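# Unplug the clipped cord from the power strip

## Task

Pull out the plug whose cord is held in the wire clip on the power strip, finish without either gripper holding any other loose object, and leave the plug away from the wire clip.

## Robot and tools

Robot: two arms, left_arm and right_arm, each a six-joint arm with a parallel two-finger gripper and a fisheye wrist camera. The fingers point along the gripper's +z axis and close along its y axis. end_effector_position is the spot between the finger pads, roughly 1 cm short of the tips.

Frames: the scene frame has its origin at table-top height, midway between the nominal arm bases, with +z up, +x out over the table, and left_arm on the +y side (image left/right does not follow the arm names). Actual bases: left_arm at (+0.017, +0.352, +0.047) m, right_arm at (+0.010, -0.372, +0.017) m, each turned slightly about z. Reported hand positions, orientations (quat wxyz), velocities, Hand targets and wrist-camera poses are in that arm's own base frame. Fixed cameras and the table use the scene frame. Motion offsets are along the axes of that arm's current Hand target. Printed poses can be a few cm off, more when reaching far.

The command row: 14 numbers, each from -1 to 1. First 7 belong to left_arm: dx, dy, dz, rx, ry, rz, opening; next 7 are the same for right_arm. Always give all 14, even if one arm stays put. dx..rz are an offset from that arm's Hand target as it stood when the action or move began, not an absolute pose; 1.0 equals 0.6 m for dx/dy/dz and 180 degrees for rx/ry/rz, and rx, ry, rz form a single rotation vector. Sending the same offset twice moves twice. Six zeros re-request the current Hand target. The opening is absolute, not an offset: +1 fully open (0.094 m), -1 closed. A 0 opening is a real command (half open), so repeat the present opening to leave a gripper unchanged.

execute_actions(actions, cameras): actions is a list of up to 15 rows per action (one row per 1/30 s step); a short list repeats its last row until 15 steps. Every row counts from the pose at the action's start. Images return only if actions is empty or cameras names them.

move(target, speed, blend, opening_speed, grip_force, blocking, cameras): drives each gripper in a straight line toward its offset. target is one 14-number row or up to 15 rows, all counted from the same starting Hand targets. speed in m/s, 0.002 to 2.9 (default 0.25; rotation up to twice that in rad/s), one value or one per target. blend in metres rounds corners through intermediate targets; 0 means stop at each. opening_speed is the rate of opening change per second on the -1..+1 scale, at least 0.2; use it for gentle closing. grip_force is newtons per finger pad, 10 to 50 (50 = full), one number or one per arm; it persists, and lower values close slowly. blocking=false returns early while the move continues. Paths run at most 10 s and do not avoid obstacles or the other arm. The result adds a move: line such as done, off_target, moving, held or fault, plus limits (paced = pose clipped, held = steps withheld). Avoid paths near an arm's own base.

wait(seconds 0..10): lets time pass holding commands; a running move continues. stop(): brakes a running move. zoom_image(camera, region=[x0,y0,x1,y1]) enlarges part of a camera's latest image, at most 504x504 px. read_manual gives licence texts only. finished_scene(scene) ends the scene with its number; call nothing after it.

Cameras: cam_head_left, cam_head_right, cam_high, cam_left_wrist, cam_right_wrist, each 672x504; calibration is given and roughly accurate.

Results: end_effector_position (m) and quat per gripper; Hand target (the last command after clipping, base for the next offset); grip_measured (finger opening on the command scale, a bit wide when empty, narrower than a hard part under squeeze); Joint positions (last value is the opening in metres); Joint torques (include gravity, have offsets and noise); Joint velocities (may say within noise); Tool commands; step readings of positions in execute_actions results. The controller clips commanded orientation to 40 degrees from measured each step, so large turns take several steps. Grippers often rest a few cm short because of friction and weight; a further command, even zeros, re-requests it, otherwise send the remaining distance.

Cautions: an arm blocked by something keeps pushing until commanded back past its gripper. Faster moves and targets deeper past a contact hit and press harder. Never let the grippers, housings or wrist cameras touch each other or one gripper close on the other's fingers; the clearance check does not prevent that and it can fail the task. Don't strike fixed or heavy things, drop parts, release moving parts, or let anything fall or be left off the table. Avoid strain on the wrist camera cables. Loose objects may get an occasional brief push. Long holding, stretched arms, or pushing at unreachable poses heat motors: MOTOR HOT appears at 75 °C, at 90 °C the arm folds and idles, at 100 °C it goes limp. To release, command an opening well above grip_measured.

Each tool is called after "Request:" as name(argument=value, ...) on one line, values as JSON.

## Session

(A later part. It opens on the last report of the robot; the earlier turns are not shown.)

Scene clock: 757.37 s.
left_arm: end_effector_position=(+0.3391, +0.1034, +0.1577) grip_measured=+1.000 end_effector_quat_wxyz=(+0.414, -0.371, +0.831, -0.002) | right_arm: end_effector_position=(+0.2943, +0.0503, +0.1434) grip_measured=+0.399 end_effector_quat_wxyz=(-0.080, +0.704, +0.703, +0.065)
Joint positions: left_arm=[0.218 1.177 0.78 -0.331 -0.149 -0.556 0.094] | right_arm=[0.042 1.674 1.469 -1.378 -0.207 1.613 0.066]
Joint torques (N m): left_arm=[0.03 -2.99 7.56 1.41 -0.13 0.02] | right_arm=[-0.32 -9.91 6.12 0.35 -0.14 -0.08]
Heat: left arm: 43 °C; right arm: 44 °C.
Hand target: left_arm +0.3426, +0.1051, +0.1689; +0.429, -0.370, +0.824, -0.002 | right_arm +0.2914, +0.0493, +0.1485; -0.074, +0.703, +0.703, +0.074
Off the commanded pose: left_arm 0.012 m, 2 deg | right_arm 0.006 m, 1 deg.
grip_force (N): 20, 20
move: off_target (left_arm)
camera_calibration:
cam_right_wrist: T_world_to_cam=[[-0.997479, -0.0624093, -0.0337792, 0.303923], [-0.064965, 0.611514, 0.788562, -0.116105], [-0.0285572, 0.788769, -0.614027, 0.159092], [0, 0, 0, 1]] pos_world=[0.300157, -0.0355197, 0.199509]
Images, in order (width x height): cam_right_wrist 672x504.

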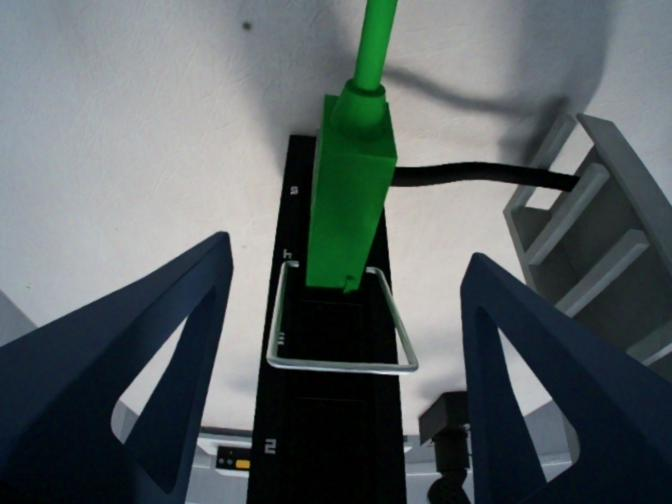

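Request:
execute_actions(actions=[], cameras=["cam_right_wrist", "cam_high"])

Scene clock: 780.67 s.
left_arm: end_effector_position=(+0.3391, +0.1034, +0.1577) grip_measured=+1.000 end_effector_quat_wxyz=(+0.414, -0.371, +0.831, -0.002) | right_arm: end_effector_position=(+0.2943, +0.0503, +0.1434) grip_measured=+0.399 end_effector_quat_wxyz=(-0.080, +0.704, +0.703, +0.066)
Joint positions: left_arm=[0.218 1.177 0.78 -0.331 -0.149 -0.556 0.094] | right_arm=[0.042 1.674 1.469 -1.378 -0.207 1.612 0.066]
Joint velocities: within noise
Joint torques (N m): left_arm=[0.1 -3.03 7.53 1.41 -0.13 0.02] | right_arm=[-0.35 -9.89 6.13 0.35 -0.13 -0.08]
Heat: left arm: 43 °C; right arm: 42 °C.
Hand target: left_arm +0.3426, +0.1051, +0.1689; +0.429, -0.370, +0.824, -0.002 | right_arm +0.2914, +0.0494, +0.1485; -0.074, +0.703, +0.703, +0.074
Tool commands: left_gripper/opening=+1.0 right_gripper/opening=+0.4
Off the commanded pose: left_arm 0.012 m, 2 deg | right_arm 0.006 m, 1 deg.
grip_force (N): 20, 20
camera_calibration:
cam_right_wrist: T_world_to_cam=[[-0.997453, -0.0627372, -0.0339209, 0.303935], [-0.0652675, 0.611204, 0.788778, -0.116049], [-0.0287531, 0.788983, -0.613742, 0.158962], [0, 0, 0, 1]] pos_world=[0.300157, -0.0354204, 0.199408]
Images, in order (width x height): cam_high 672x504, cam_right_wrist 672x504.

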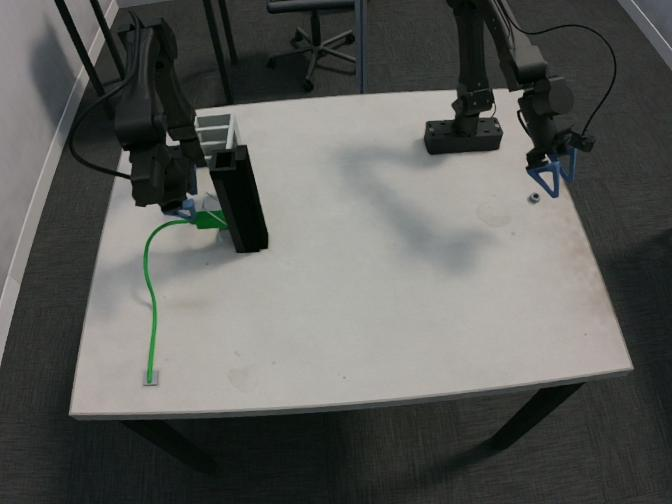

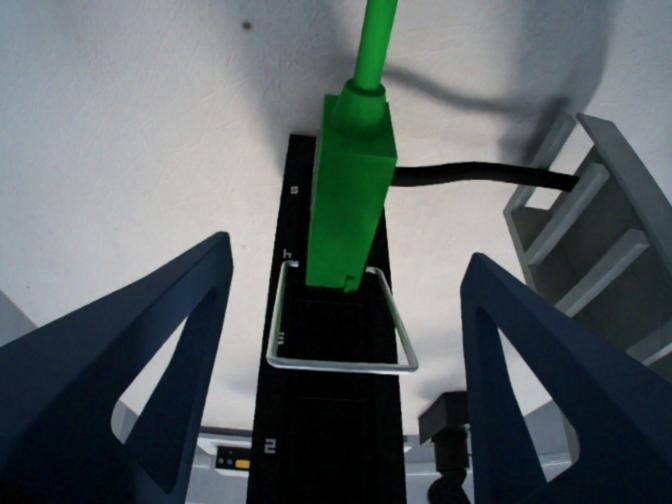

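Request:
move(target=[0,0,0,0,0,0,1.0,-0.02071,-0.00167,0.08925,0,0,0,0.4], speed=0.1, cameras=["cam_right_wrist"])

Scene clock: 806.30 s.
left_arm: end_effector_position=(+0.3391, +0.1034, +0.1577) grip_measured=+1.000 end_effector_quat_wxyz=(+0.414, -0.371, +0.831, -0.002) | right_arm: end_effector_position=(+0.2917, +0.0503, +0.0921) grip_measured=+0.399 end_effector_quat_wxyz=(-0.077, +0.702, +0.705, +0.070)
Joint positions: left_arm=[0.218 1.177 0.78 -0.331 -0.149 -0.556 0.094] | right_arm=[0.042 1.668 1.258 -1.163 -0.207 1.608 0.066]
Joint torques (N m): left_arm=[0.1 -3.04 7.58 1.42 -0.15 0.03] | right_arm=[-0.62 -8.58 6.2 0.37 -0.14 -0.07]
Heat: left arm: 43 °C; right arm: 41 °C.
Hand target: left_arm +0.3426, +0.1051, +0.1689; +0.429, -0.370, +0.824, -0.002 | right_arm +0.2904, +0.0484, +0.0936; -0.074, +0.703, +0.703, +0.074
Off the commanded pose: left_arm 0.012 m, 2 deg | right_arm 0.003 m, 1 deg.
grip_force (N): 20, 20
move: off_target (left_arm)
camera_calibration:
cam_right_wrist: T_world_to_cam=[[-0.99678, -0.0663803, -0.0449779, 0.300594], [-0.0762208, 0.610255, 0.78853, -0.072448], [-0.0248948, 0.789419, -0.61335, 0.126281], [0, 0, 0, 1]] pos_world=[0.297248, -0.0355234, 0.148102]
Images, in order (width x height): cam_right_wrist 672x504.

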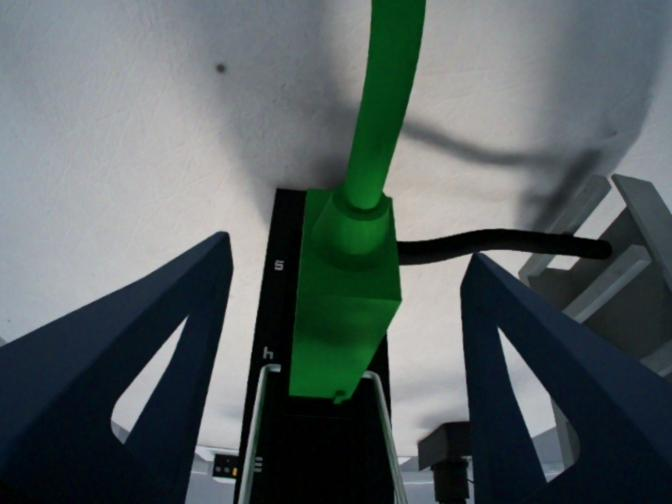

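Request:
move(target=[[0,0,0,0,0,0,1.0,-0.00173,0.0005,0.00815,0,0,0,0.4],[0,0,0,0,0,0,1.0,-0.00173,0.0005,0.00815,0,0,0,-0.62]], speed=[0.08,0.08], grip_force=35, cameras=["cam_right_wrist"])

Scene clock: 834.40 s.
left_arm: end_effector_position=(+0.3391, +0.1034, +0.1577) grip_measured=+1.000 end_effector_quat_wxyz=(+0.414, -0.371, +0.831, -0.002) | right_arm: end_effector_position=(+0.2930, +0.0506, +0.0886) grip_measured=-0.480 end_effector_quat_wxyz=(-0.075, +0.702, +0.705, +0.073)
Joint positions: left_arm=[0.218 1.177 0.78 -0.331 -0.149 -0.556 0.094] | right_arm=[0.042 1.668 1.244 -1.141 -0.209 1.609 0.024]
Joint torques (N m): left_arm=[0.09 -3.03 7.54 1.43 -0.14 0.02] | right_arm=[-0.61 -8.21 6.09 0.38 -0.11 -0.09]
Heat: left arm: 43 °C; right arm: 42 °C.
Hand target: left_arm +0.3426, +0.1051, +0.1689; +0.429, -0.370, +0.824, -0.002 | right_arm +0.2907, +0.0484, +0.0886; -0.074, +0.703, +0.703, +0.074
Off the commanded pose: left_arm 0.012 m, 2 deg | right_arm 0.003 m, 0 deg.
grip_force (N): 35, 35
move: off_target (left_arm)
camera_calibration:
cam_right_wrist: T_world_to_cam=[[-0.996464, -0.0656128, -0.0524858, 0.302253], [-0.0816523, 0.608856, 0.789067, -0.0682517], [-0.0198166, 0.790563, -0.61206, 0.122334], [0, 0, 0, 1]] pos_world=[0.298035, -0.0353258, 0.144595]
Images, in order (width x height): cam_right_wrist 672x504.

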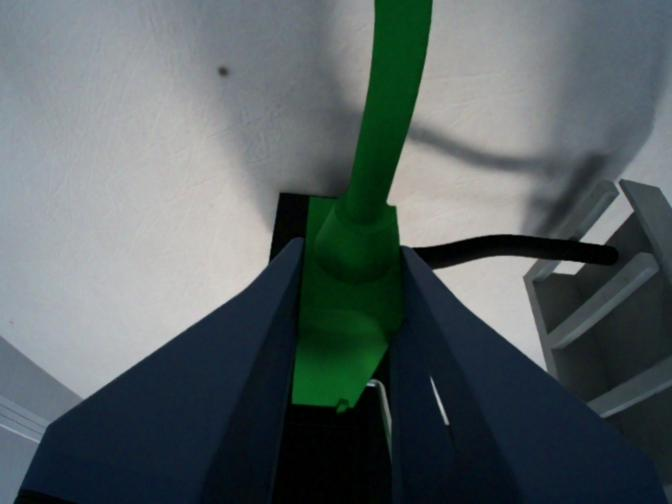

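Request:
move(target=[0,0,0,0,0,0,1.0,-0.1629,0,-0.0347,0,0,0,-0.62], speed=0.1, cameras=["cam_right_wrist", "cam_high", "cam_head_right"])

Scene clock: 843.87 s.
left_arm: end_effector_position=(+0.3391, +0.1034, +0.1577) grip_measured=+1.000 end_effector_quat_wxyz=(+0.414, -0.371, +0.831, -0.002) | right_arm: end_effector_position=(+0.2898, -0.0494, +0.0851) grip_measured=-0.485 end_effector_quat_wxyz=(-0.075, +0.703, +0.702, +0.083)
Joint positions: left_arm=[0.218 1.177 0.78 -0.331 -0.149 -0.556 0.094] | right_arm=[-0.304 1.716 1.281 -1.193 -0.216 1.261 0.024]
Joint torques (N m): left_arm=[0.08 -3.04 7.54 1.44 -0.14 0.02] | right_arm=[0.27 -7.09 9.57 0.01 0.03 -0.03]
Heat: left arm: 43 °C; right arm: 42 °C.
Hand target: left_arm +0.3426, +0.1051, +0.1689; +0.429, -0.370, +0.824, -0.002 | right_arm +0.2906, -0.0515, +0.0885; -0.074, +0.703, +0.703, +0.074
Off the commanded pose: left_arm 0.012 m, 2 deg | right_arm 0.004 m, 1 deg.
grip_force (N): 35, 35
move: off_target (left_arm)
camera_calibration:
cam_right_wrist: T_world_to_cam=[[-0.99613, -0.0584351, -0.0656598, 0.29369], [-0.0875908, 0.597641, 0.796965, -0.0043026], [-0.00732966, 0.799631, -0.600447, 0.194937], [0, 0, 0, 1]] pos_world=[0.293605, -0.136145, 0.139762]
Images, in order (width x height): cam_head_right 672x504, cam_high 672x504, cam_right_wrist 672x504.

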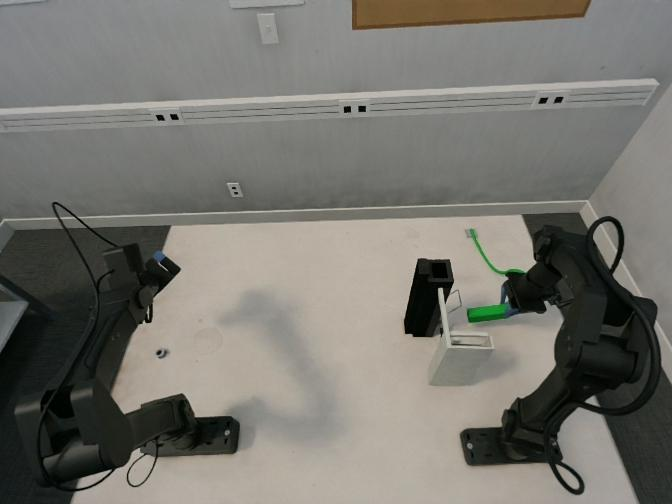

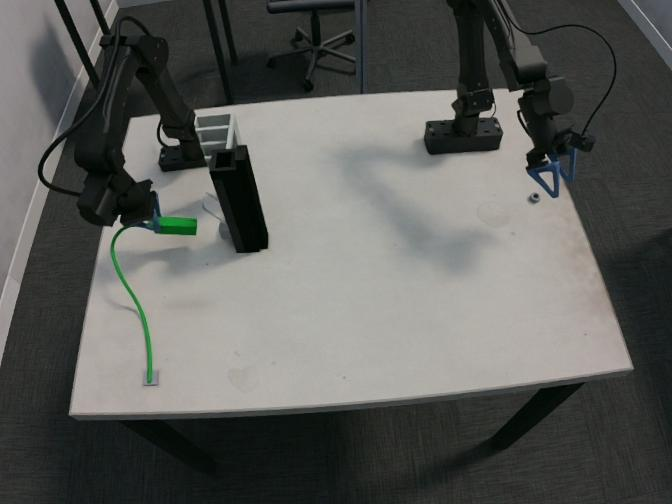

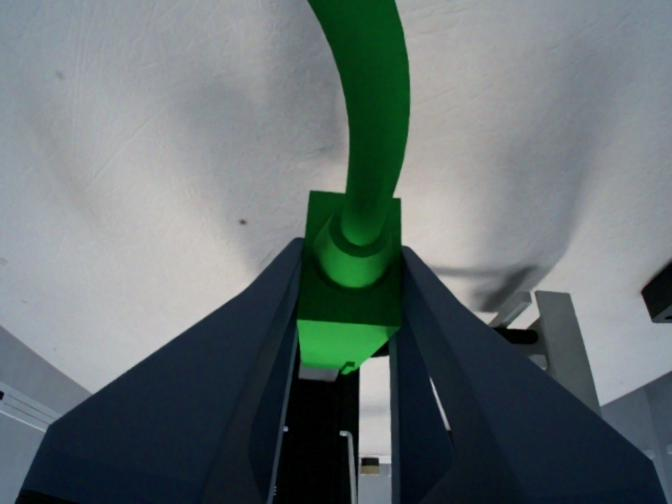

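Request:
zoom_image(camera="cam_head_right", region=[380, 220, 600, 400])

Request:
zoom_image(camera="cam_high", region=[90, 130, 290, 280])

Scaled by 2.291 from the camera's 672x504 image, which has a finer 960x720 frame.

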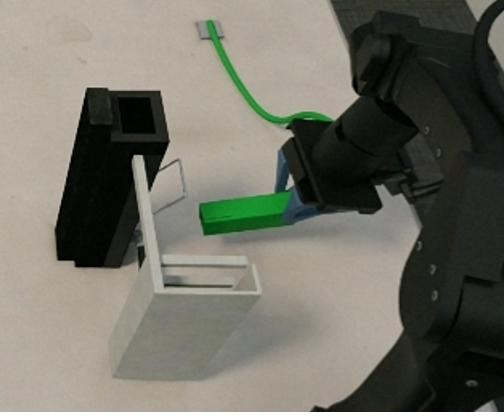

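Scaled by 2.520 from the camera's 672x504 image, which has a finer 960x720 frame.

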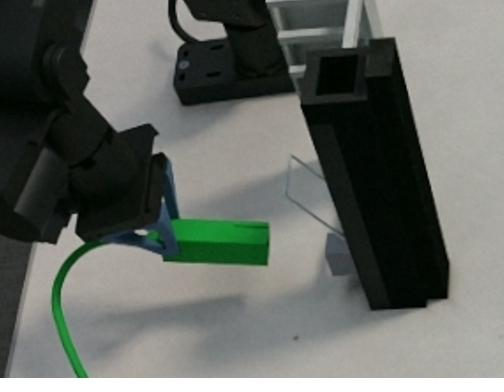

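Request:
move(target=[[0,0,0,0,0,0,1.0,-0.02601,0,0.12218,0,0,0,-0.62],[0,0,0,0,0,0,1.0,-0.03052,0,0.14335,0,0,0,-0.62]], speed=[0.15,0.04], blend=[0.005,0], cameras=["cam_right_wrist", "cam_high", "cam_head_right"])

Scene clock: 857.50 s.
left_arm: end_effector_position=(+0.3391, +0.1034, +0.1577) grip_measured=+1.000 end_effector_quat_wxyz=(+0.414, -0.371, +0.831, -0.002) | right_arm: end_effector_position=(+0.2840, -0.0488, +0.0130) grip_measured=-0.485 end_effector_quat_wxyz=(-0.086, +0.702, +0.703, +0.075)
Joint positions: left_arm=[0.218 1.177 0.78 -0.331 -0.149 -0.556 0.094] | right_arm=[-0.306 1.811 1.091 -0.936 -0.212 1.254 0.024]
Joint torques (N m): left_arm=[0.06 -3.07 7.53 1.42 -0.15 0.02] | right_arm=[0.36 -6 4.94 0.82 -0.02 0.05]
Heat: left arm: 43 °C; right arm: 44 °C.
Hand target: left_arm +0.3426, +0.1051, +0.1689; +0.429, -0.370, +0.824, -0.002 | right_arm +0.2904, -0.0515, +0.0006; -0.075, +0.703, +0.703, +0.074
Off the commanded pose: left_arm 0.012 m, 2 deg | right_arm 0.014 m, 1 deg.
grip_force (N): 35, 35
move: off_target (left_arm, right_arm)
camera_calibration:
cam_right_wrist: T_world_to_cam=[[-0.997151, -0.0636573, -0.0404765, 0.282905], [-0.0704467, 0.593903, 0.801447, 0.0471991], [-0.0269788, 0.802015, -0.596695, 0.156768], [0, 0, 0, 1]] pos_world=[0.289653, -0.135753, 0.0671664]
Images, in order (width x height): cam_head_right 672x504, cam_high 672x504, cam_right_wrist 672x504.

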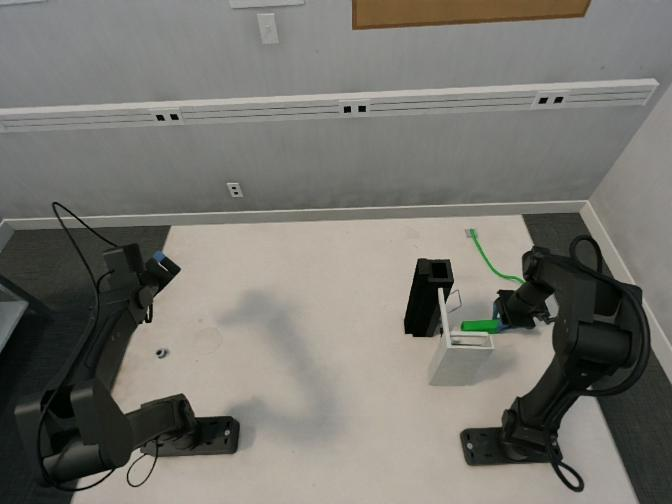

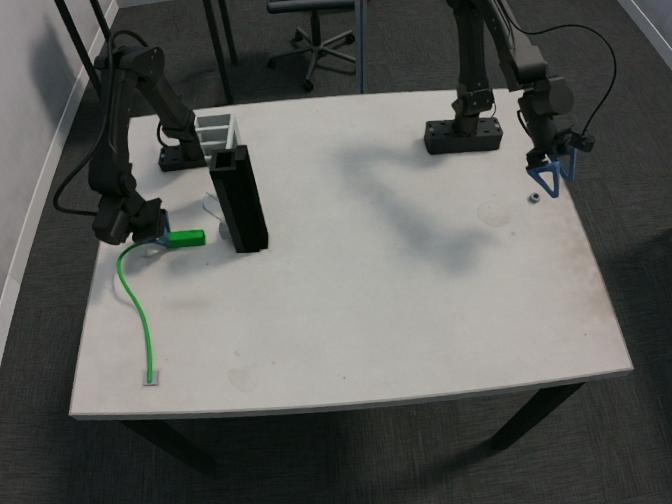

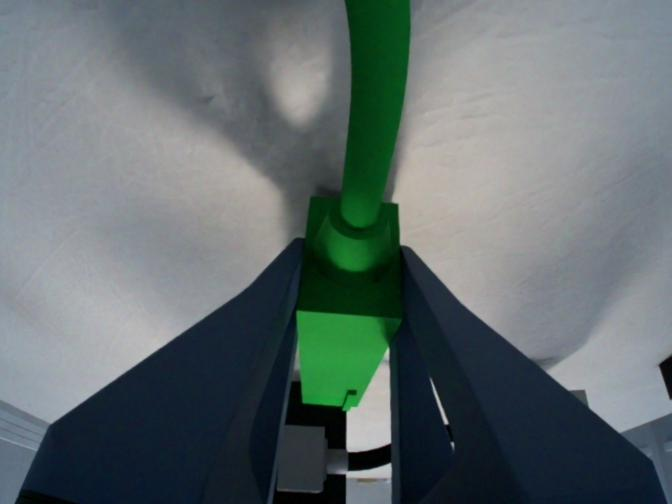

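Request:
zoom_image(camera="cam_head_right", region=[400, 240, 560, 380])

Request:
zoom_image(camera="cam_high", region=[90, 180, 250, 290])

Scaled by 3.150 from the camera's 672x504 image, which has a finer 960x720 frame.

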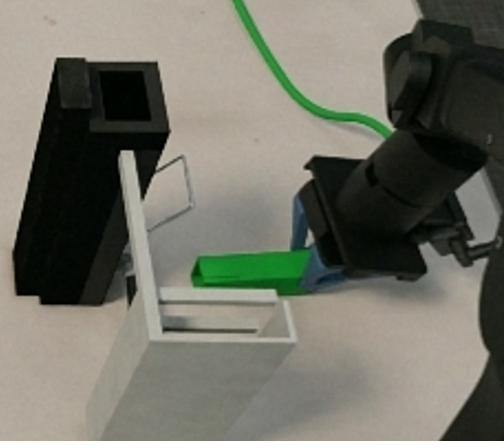

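Scaled by 3.150 from the camera's 672x504 image, which has a finer 960x720 frame.

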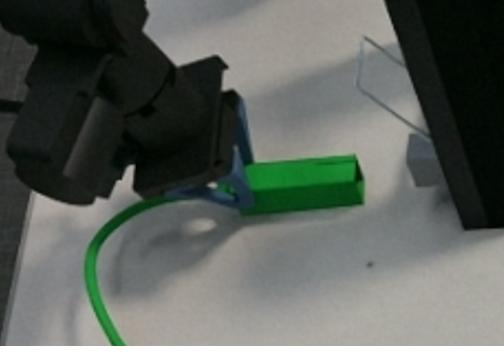

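Request:
move(target=[[0,0,0,0,0,0,1.0,0.00347,0,-0.01629,0,0,0,-0.62],[0,0,0,0,0,0,1.0,0.00347,0,-0.01629,0,0,0,-0.1],[0,0,0,0,0,0,1.0,0.03468,0,-0.1629,0,0,0,-0.1]], speed=[0.08,0.08,0.15], opening_speed=0.6, cameras=["cam_right_wrist", "cam_high", "cam_head_right"])

Scene clock: 894.50 s.
left_arm: end_effector_position=(+0.3391, +0.1034, +0.1577) grip_measured=+1.000 end_effector_quat_wxyz=(+0.414, -0.371, +0.831, -0.002) | right_arm: end_effector_position=(+0.2883, -0.0508, +0.0905) grip_measured=-0.101 end_effector_quat_wxyz=(-0.087, +0.704, +0.702, +0.072)
Joint positions: left_arm=[0.218 1.177 0.78 -0.331 -0.149 -0.556 0.094] | right_arm=[-0.306 1.737 1.326 -1.248 -0.209 1.258 0.042]
Joint torques (N m): left_arm=[0.09 -3.1 7.46 1.41 -0.14 0.02] | right_arm=[0.39 -9.5 8.98 0.01 -0.04 0.01]
Heat: left arm: 43 °C; right arm: 41 °C.
Hand target: left_arm +0.3426, +0.1051, +0.1689; +0.429, -0.370, +0.824, -0.002 | right_arm +0.2906, -0.0515, +0.1006; -0.075, +0.703, +0.703, +0.074
Off the commanded pose: left_arm 0.012 m, 2 deg | right_arm 0.010 m, 1 deg.
grip_force (N): 35, 35
move: off_target (left_arm)
camera_calibration:
cam_right_wrist: T_world_to_cam=[[-0.997558, -0.0603545, -0.0351364, 0.290023], [-0.0642513, 0.595989, 0.800418, -0.0151151], [-0.0273679, 0.800721, -0.598412, 0.205016], [0, 0, 0, 1]] pos_world=[0.293954, -0.137648, 0.144973]
Images, in order (width x height): cam_head_right 672x504, cam_high 672x504, cam_right_wrist 672x504.

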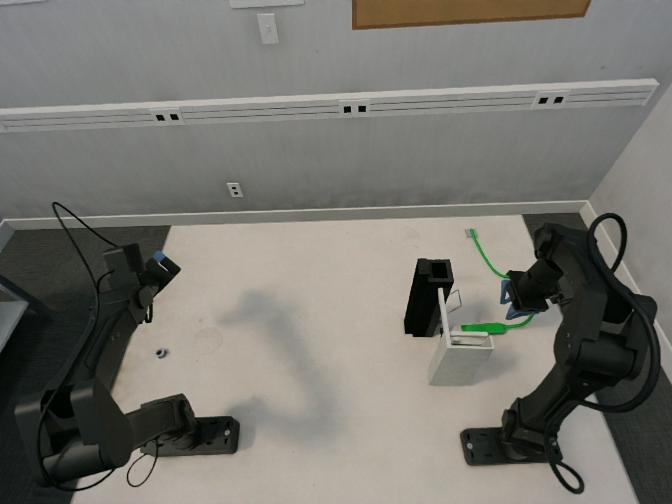

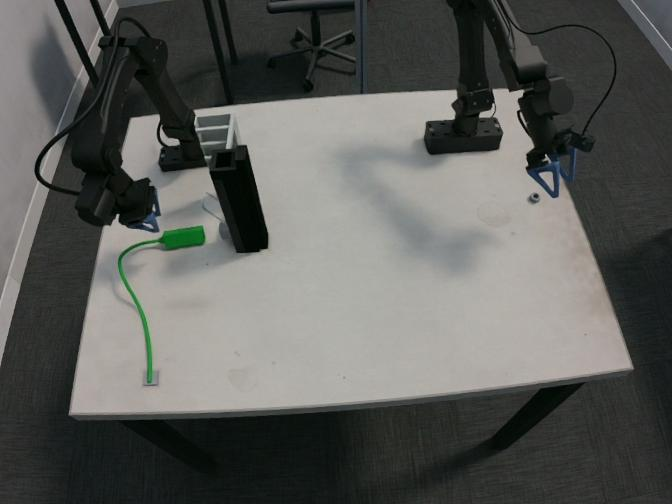

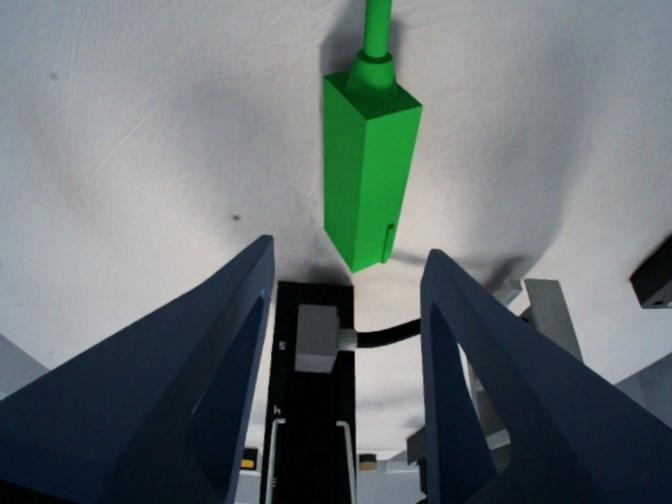

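Request:
move(target=[0,0,0,0,0,0,1.0,0,0,0,0,0,0,-0.92], speed=0.1, grip_force=50, cameras=["cam_head_left", "cam_head_right", "cam_high"])

Scene clock: 949.93 s.
left_arm: end_effector_position=(+0.3391, +0.1034, +0.1577) grip_measured=+1.000 end_effector_quat_wxyz=(+0.414, -0.371, +0.831, -0.002) | right_arm: end_effector_position=(+0.2882, -0.0508, +0.0905) grip_measured=-0.918 end_effector_quat_wxyz=(-0.087, +0.704, +0.702, +0.072)
Joint positions: left_arm=[0.218 1.177 0.78 -0.331 -0.149 -0.556 0.094] | right_arm=[-0.306 1.737 1.326 -1.249 -0.209 1.258 0.004]
Joint torques (N m): left_arm=[0.05 -3.07 7.53 1.42 -0.14 0.03] | right_arm=[0.4 -9.5 8.99 0.02 -0.03 0]
Heat: left arm: 43 °C; right arm: 44 °C.
Hand target: left_arm +0.3426, +0.1051, +0.1689; +0.429, -0.370, +0.824, -0.002 | right_arm +0.2906, -0.0515, +0.1005; -0.074, +0.703, +0.703, +0.074
Off the commanded pose: left_arm 0.012 m, 2 deg | right_arm 0.010 m, 1 deg.
move: off_target (left_arm)
Images, in order (width x height): cam_head_left 672x504, cam_head_right 672x504, cam_high 672x504.

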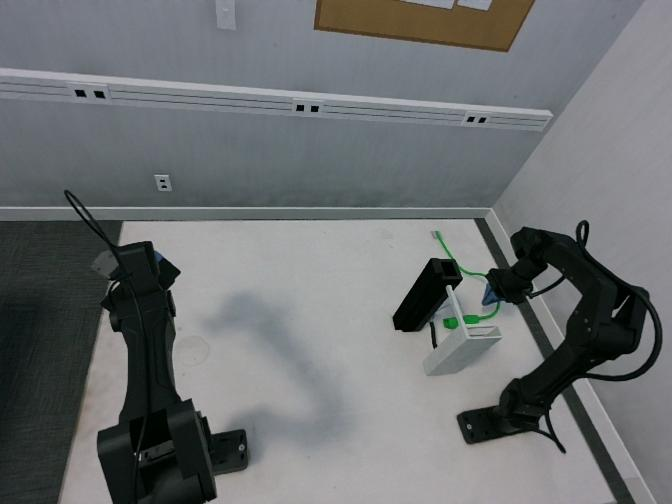

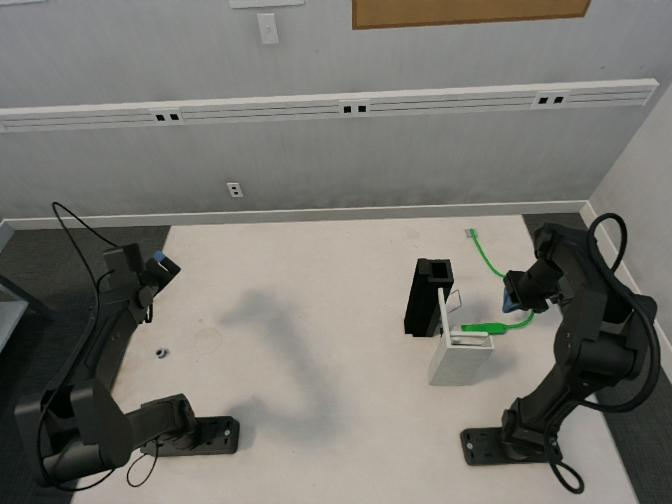

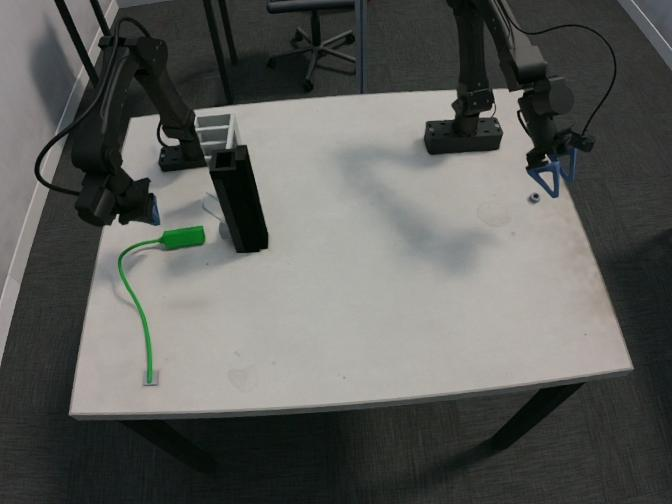

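Request:
zoom_image(camera="cam_high", region=[100, 160, 200, 240])

Request:
zoom_image(camera="cam_head_right", region=[470, 260, 570, 340])

Request:
zoom_image(camera="cam_head_left", region=[450, 260, 550, 340])

Scaled by 5.040 from the camera's 672x504 image, which has a finer 960x720 frame.

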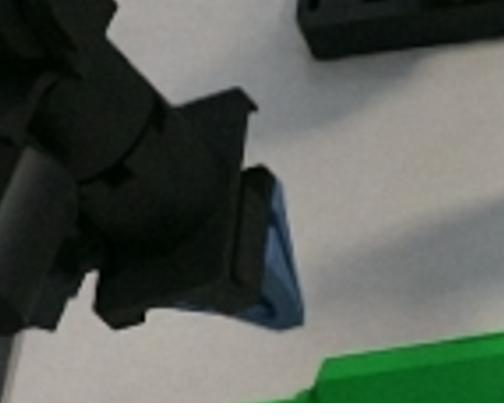

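Scaled by 5.040 from the camera's 672x504 image, which has a finer 960x720 frame.

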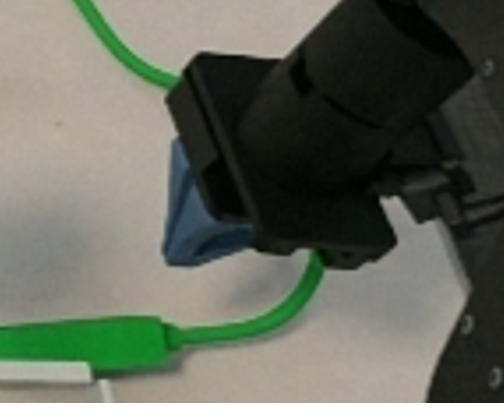

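Scaled by 5.040 from the camera's 672x504 image, which has a finer 960x720 frame.

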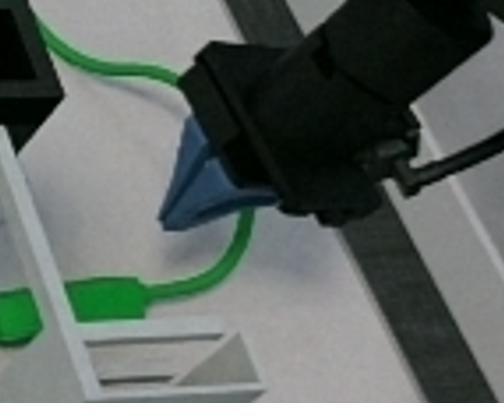

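Request:
move(target=[0,0,0,0,0,0,1.0,0.1825,0.2323,-0.0454,0,0,0,-0.92], speed=0.25, cameras=["cam_head_left", "cam_head_right", "cam_high"])

Request:
zoom_image(camera="cam_high", region=[130, 220, 280, 320])

Scene clock: 993.03 s.
left_arm: end_effector_position=(+0.3391, +0.1034, +0.1577) grip_measured=+1.000 end_effector_quat_wxyz=(+0.414, -0.371, +0.831, -0.002) | right_arm: end_effector_position=(+0.4287, +0.0520, +0.1514) grip_measured=-0.918 end_effector_quat_wxyz=(-0.060, +0.700, +0.706, +0.091)
Joint positions: left_arm=[0.218 1.177 0.78 -0.331 -0.149 -0.556 0.094] | right_arm=[0.03 2.195 2.214 -1.54 -0.213 1.598 0.004]
Joint torques (N m): left_arm=[0.12 -2.97 7.54 1.42 -0.13 0.03] | right_arm=[-0.32 -10.58 9.61 0.27 -0.08 0.01]
Heat: left arm: 43 °C; right arm: 45 °C.
Hand target: left_arm +0.3426, +0.1051, +0.1689; +0.429, -0.370, +0.824, -0.002 | right_arm +0.4300, +0.0499, +0.1499; -0.074, +0.703, +0.703, +0.074
Off the commanded pose: left_arm 0.012 m, 2 deg | right_arm 0.003 m, 3 deg.
joint sent to its limit (right arm) — joint 4 (wrist pitch), lower limit. The joint targets still meet the commanded pose.
move: off_target (left_arm, right_arm)
Images, in order (width x height): cam_head_left 672x504, cam_head_right 672x504, cam_high 672x504.

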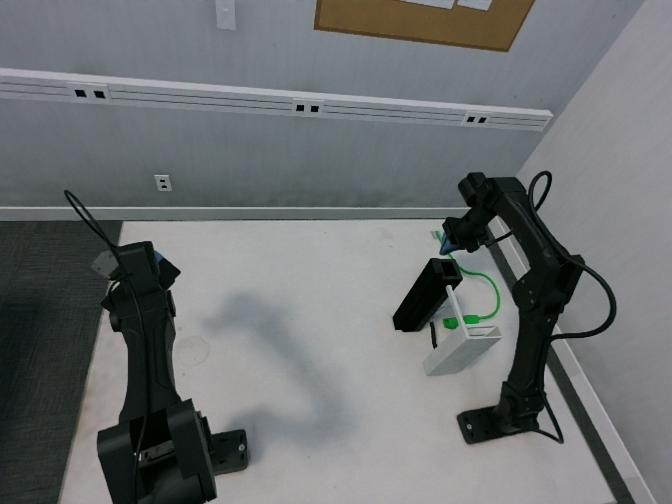

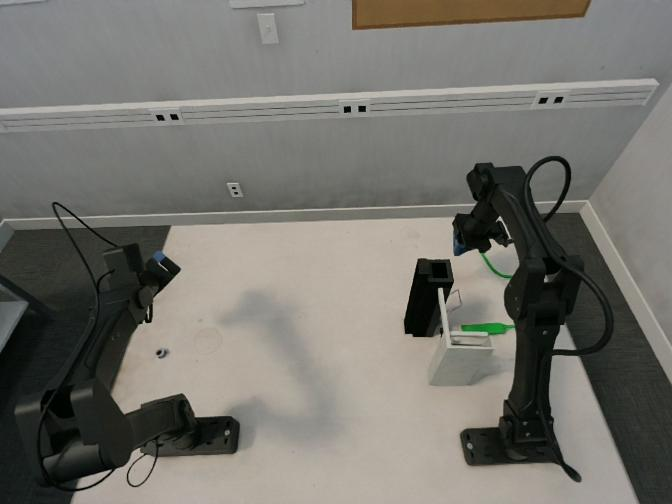

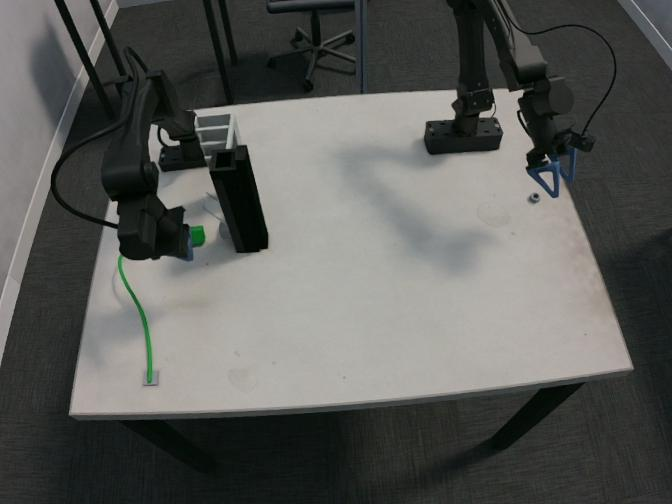

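Scaled by 3.360 from the camera's 672x504 image, which has a finer 960x720 frame.

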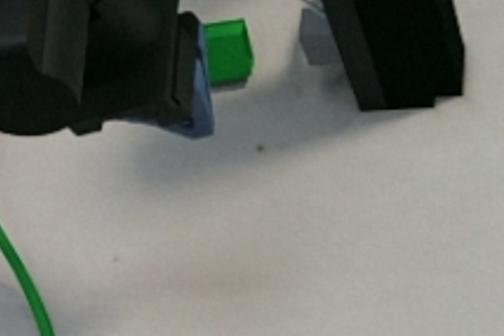

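Request:
zoom_image(camera="cam_head_right", region=[420, 210, 520, 290])

Request:
zoom_image(camera="cam_head_left", region=[400, 210, 500, 290])

Scaled by 5.040 from the camera's 672x504 image, which has a finer 960x720 frame.

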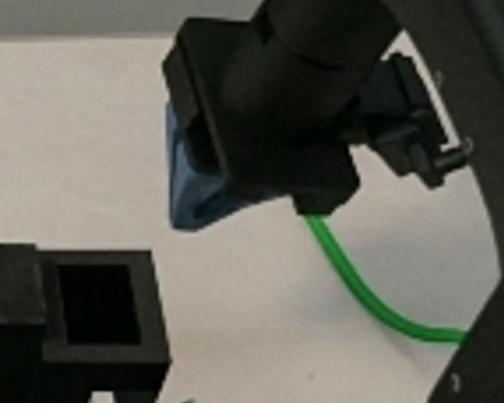

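Scaled by 5.040 from the camera's 672x504 image, which has a finer 960x720 frame.

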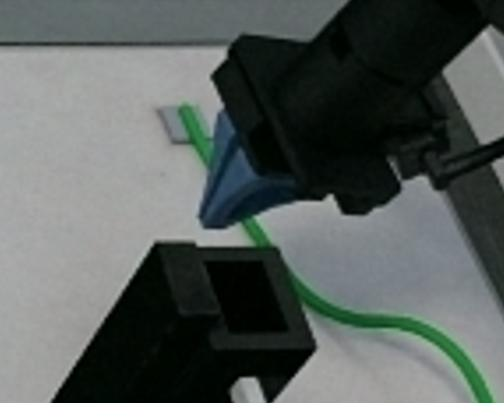

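Request:
zoom_image(camera="cam_high", region=[510, 130, 610, 210])

Request:
zoom_image(camera="cam_head_right", region=[90, 230, 190, 310])

Request:
zoom_image(camera="cam_head_left", region=[90, 230, 190, 310])

Scaled by 5.040 from the camera's 672x504 image, which has a finer 960x720 frame.

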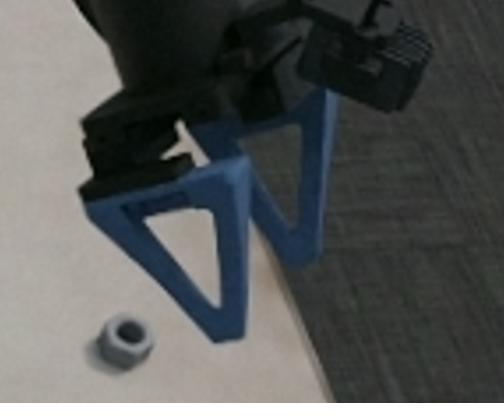

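Scaled by 5.040 from the camera's 672x504 image, which has a finer 960x720 frame.

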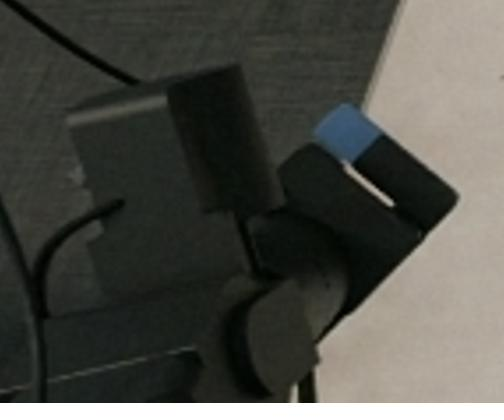

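Scaled by 5.040 from the camera's 672x504 image, which has a finer 960x720 frame.

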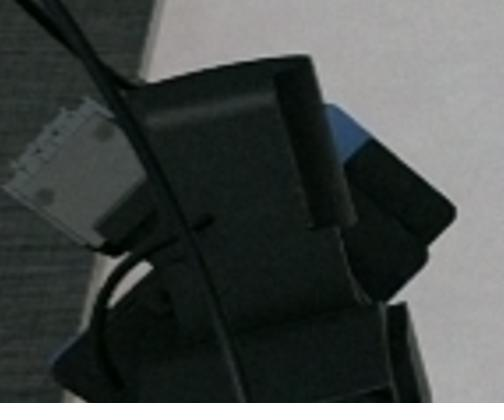

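Request:
move(target=[0.2135,-0.0472,-0.0328,-0.2047,0.2029,-0.2157,-0.92,0,0,0,0,0,0,-0.92], speed=0.25, cameras=["cam_head_left", "cam_head_right", "cam_high", "cam_left_wrist"])

Scene clock: 1048.97 s.
left_arm: end_effector_position=(+0.2934, +0.0011, +0.0930) grip_measured=-0.917 end_effector_quat_wxyz=(+0.005, +0.706, -0.709, -0.004) | right_arm: end_effector_position=(+0.4286, +0.0520, +0.1514) grip_measured=-0.918 end_effector_quat_wxyz=(-0.060, +0.700, +0.706, +0.091)
Joint positions: left_arm=[0.001 1.675 1.285 -1.194 0.001 -1.566 0.004] | right_arm=[0.03 2.195 2.214 -1.541 -0.213 1.598 0.004]
Joint torques (N m): left_arm=[-0.25 -4.44 8.32 -0.08 -0.06 -0.08] | right_arm=[-0.35 -10.62 9.61 0.27 -0.11 0.01]
Heat: left arm: 44 °C; right arm: 43 °C.
Hand target: left_arm +0.2999, +0.0000, +0.1001; +0.000, +0.707, -0.708, +0.000 | right_arm +0.4300, +0.0499, +0.1499; -0.074, +0.703, +0.703, +0.074
Off the commanded pose: left_arm 0.010 m, 1 deg | right_arm 0.003 m, 3 deg.
joint sent to its limit (right arm) — joint 4 (wrist pitch), lower limit. The joint targets still meet the commanded pose.
move: off_target (right_arm)
camera_calibration:
cam_left_wrist: T_world_to_cam=[[0.99574, 0.0709642, -0.0588804, -0.284722], [0.0922102, -0.764206, 0.638346, -0.0766068], [0.000302938, -0.641056, -0.767494, 0.179838], [0, 0, 0, 1]] pos_world=[0.290519, 0.076948, 0.170162]
Images, in order (width x height): cam_head_left 672x504, cam_head_right 672x504, cam_high 672x504, cam_left_wrist 672x504.

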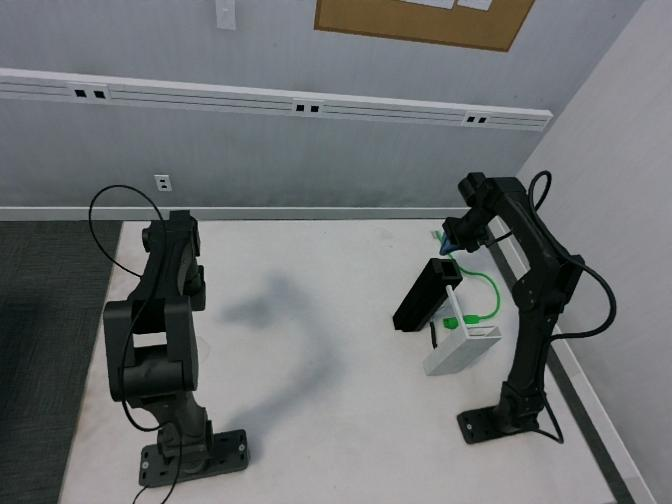

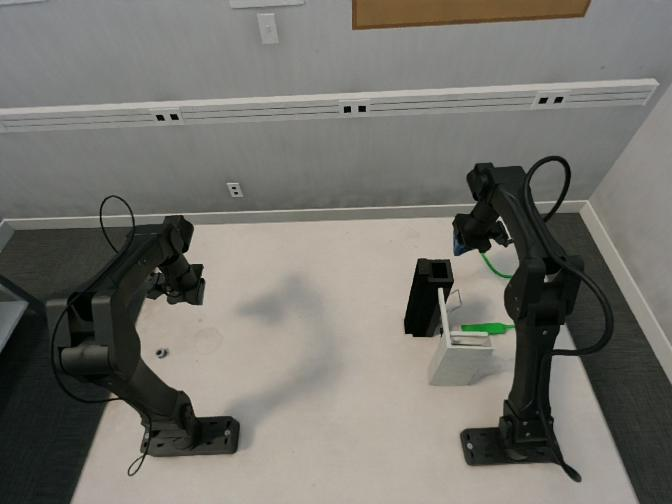

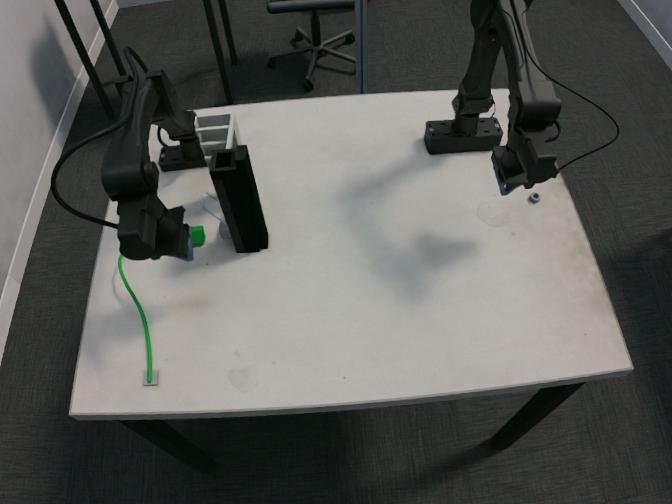

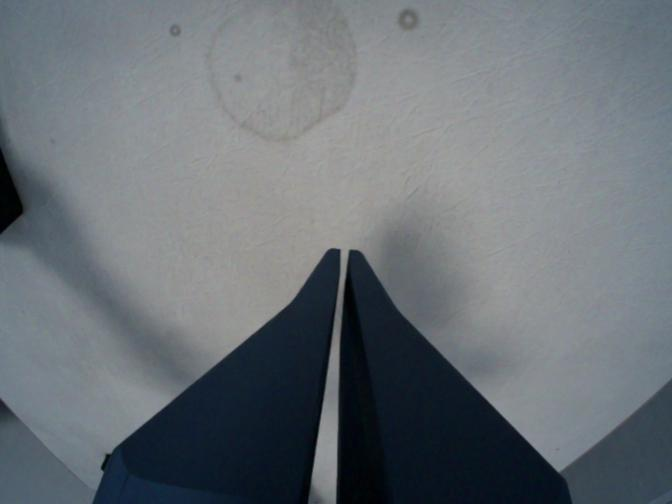

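Request:
zoom_image(camera="cam_high", region=[470, 140, 570, 220])

Request:
zoom_image(camera="cam_head_right", region=[130, 240, 230, 320])

Scaled by 5.040 from the camera's 672x504 image, which has a finer 960x720 frame.

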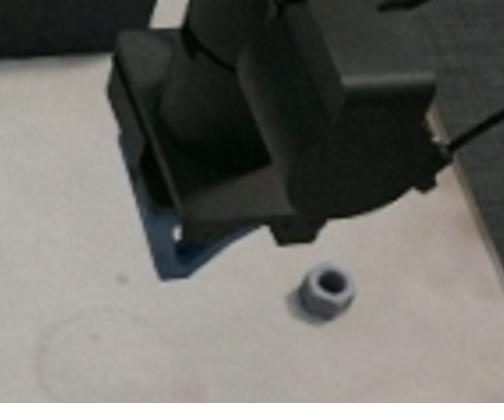

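Scaled by 5.040 from the camera's 672x504 image, which has a finer 960x720 frame.

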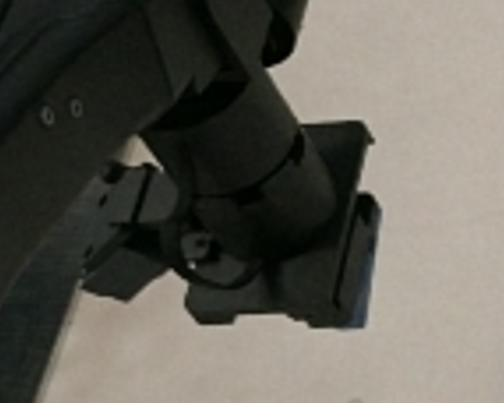

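Request:
move(target=[[0.1,-0.1,0,0,0,0.5,-0.92,0,0,0,0,0,0,-0.92],[0.2,-0.2,0.0167,0,0,1.0,-0.92,0,0,0,0,0,0,-0.92]], speed=[0.5,0.5], blend=[0.05,0], cameras=["cam_head_left", "cam_head_right", "cam_high", "cam_left_wrist"])

Scene clock: 1081.97 s.
left_arm: end_effector_position=(+0.4154, -0.1166, +0.0864) grip_measured=-0.917 end_effector_quat_wxyz=(-0.004, +0.703, +0.711, -0.001) | right_arm: end_effector_position=(+0.4286, +0.0520, +0.1514) grip_measured=-0.918 end_effector_quat_wxyz=(-0.060, +0.700, +0.706, +0.091)
Joint positions: left_arm=[-0.277 2.231 2.029 -1.378 -0.002 1.284 0.004] | right_arm=[0.03 2.195 2.214 -1.541 -0.213 1.598 0.004]
Joint torques (N m): left_arm=[-0.36 -7.88 8.36 -0.06 0 0.09] | right_arm=[-0.34 -10.61 9.65 0.26 -0.1 0.02]
Heat: left arm: 44 °C; right arm: 43 °C.
Hand target: left_arm +0.4198, -0.1202, +0.0900; +0.000, +0.707, +0.707, +0.000 | right_arm +0.4300, +0.0499, +0.1499; -0.074, +0.703, +0.703, +0.074
Off the commanded pose: left_arm 0.007 m, 1 deg | right_arm 0.003 m, 3 deg.
joint sent to its limit (right arm) — joint 4 (wrist pitch), lower limit. The joint targets still meet the commanded pose.
move: off_target (right_arm)
camera_calibration:
cam_left_wrist: T_world_to_cam=[[-0.995624, -0.0853253, -0.0381058, 0.408831], [-0.0897863, 0.760443, 0.643168, 0.0793158], [-0.0259012, 0.643775, -0.764776, 0.259768], [0, 0, 0, 1]] pos_world=[0.420892, -0.192664, 0.16323]
Images, in order (width x height): cam_head_left 672x504, cam_head_right 672x504, cam_high 672x504, cam_left_wrist 672x504.

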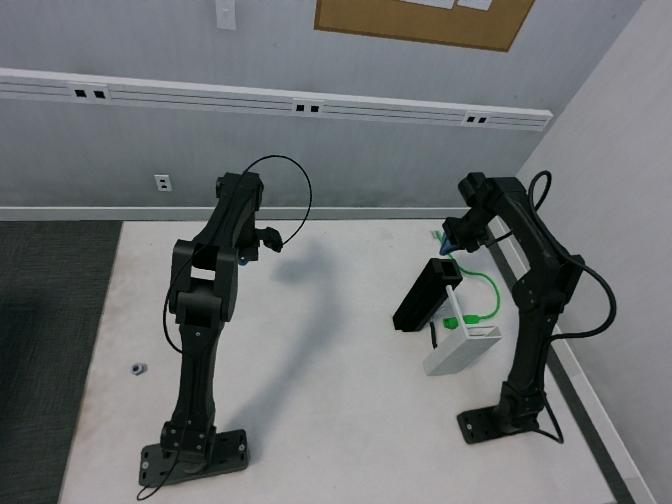

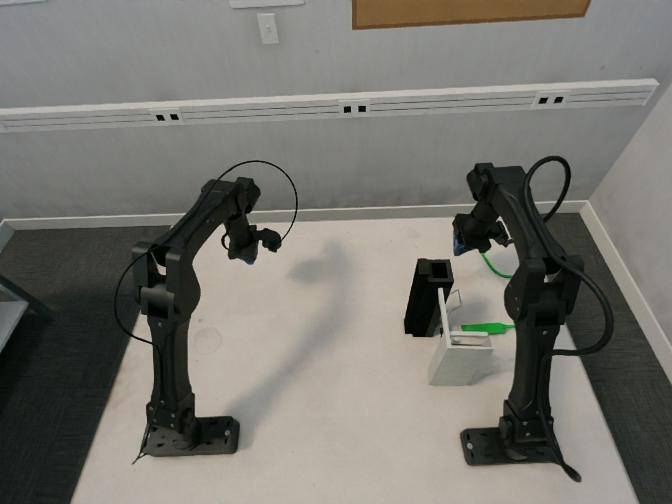

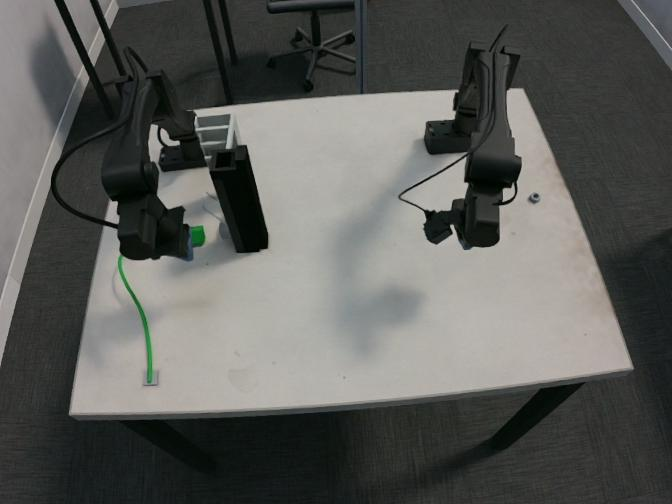

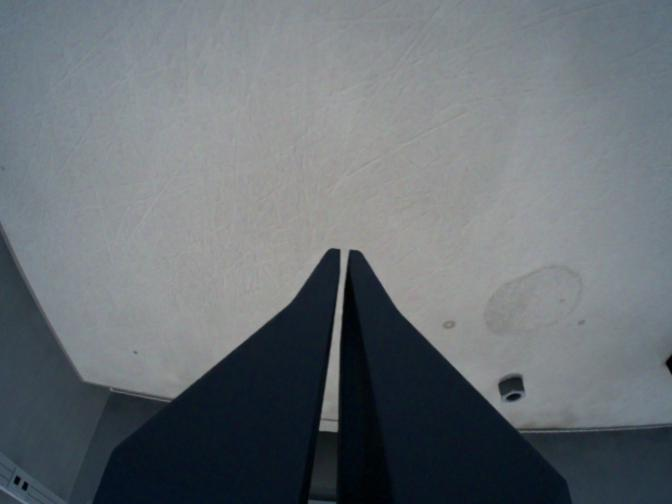

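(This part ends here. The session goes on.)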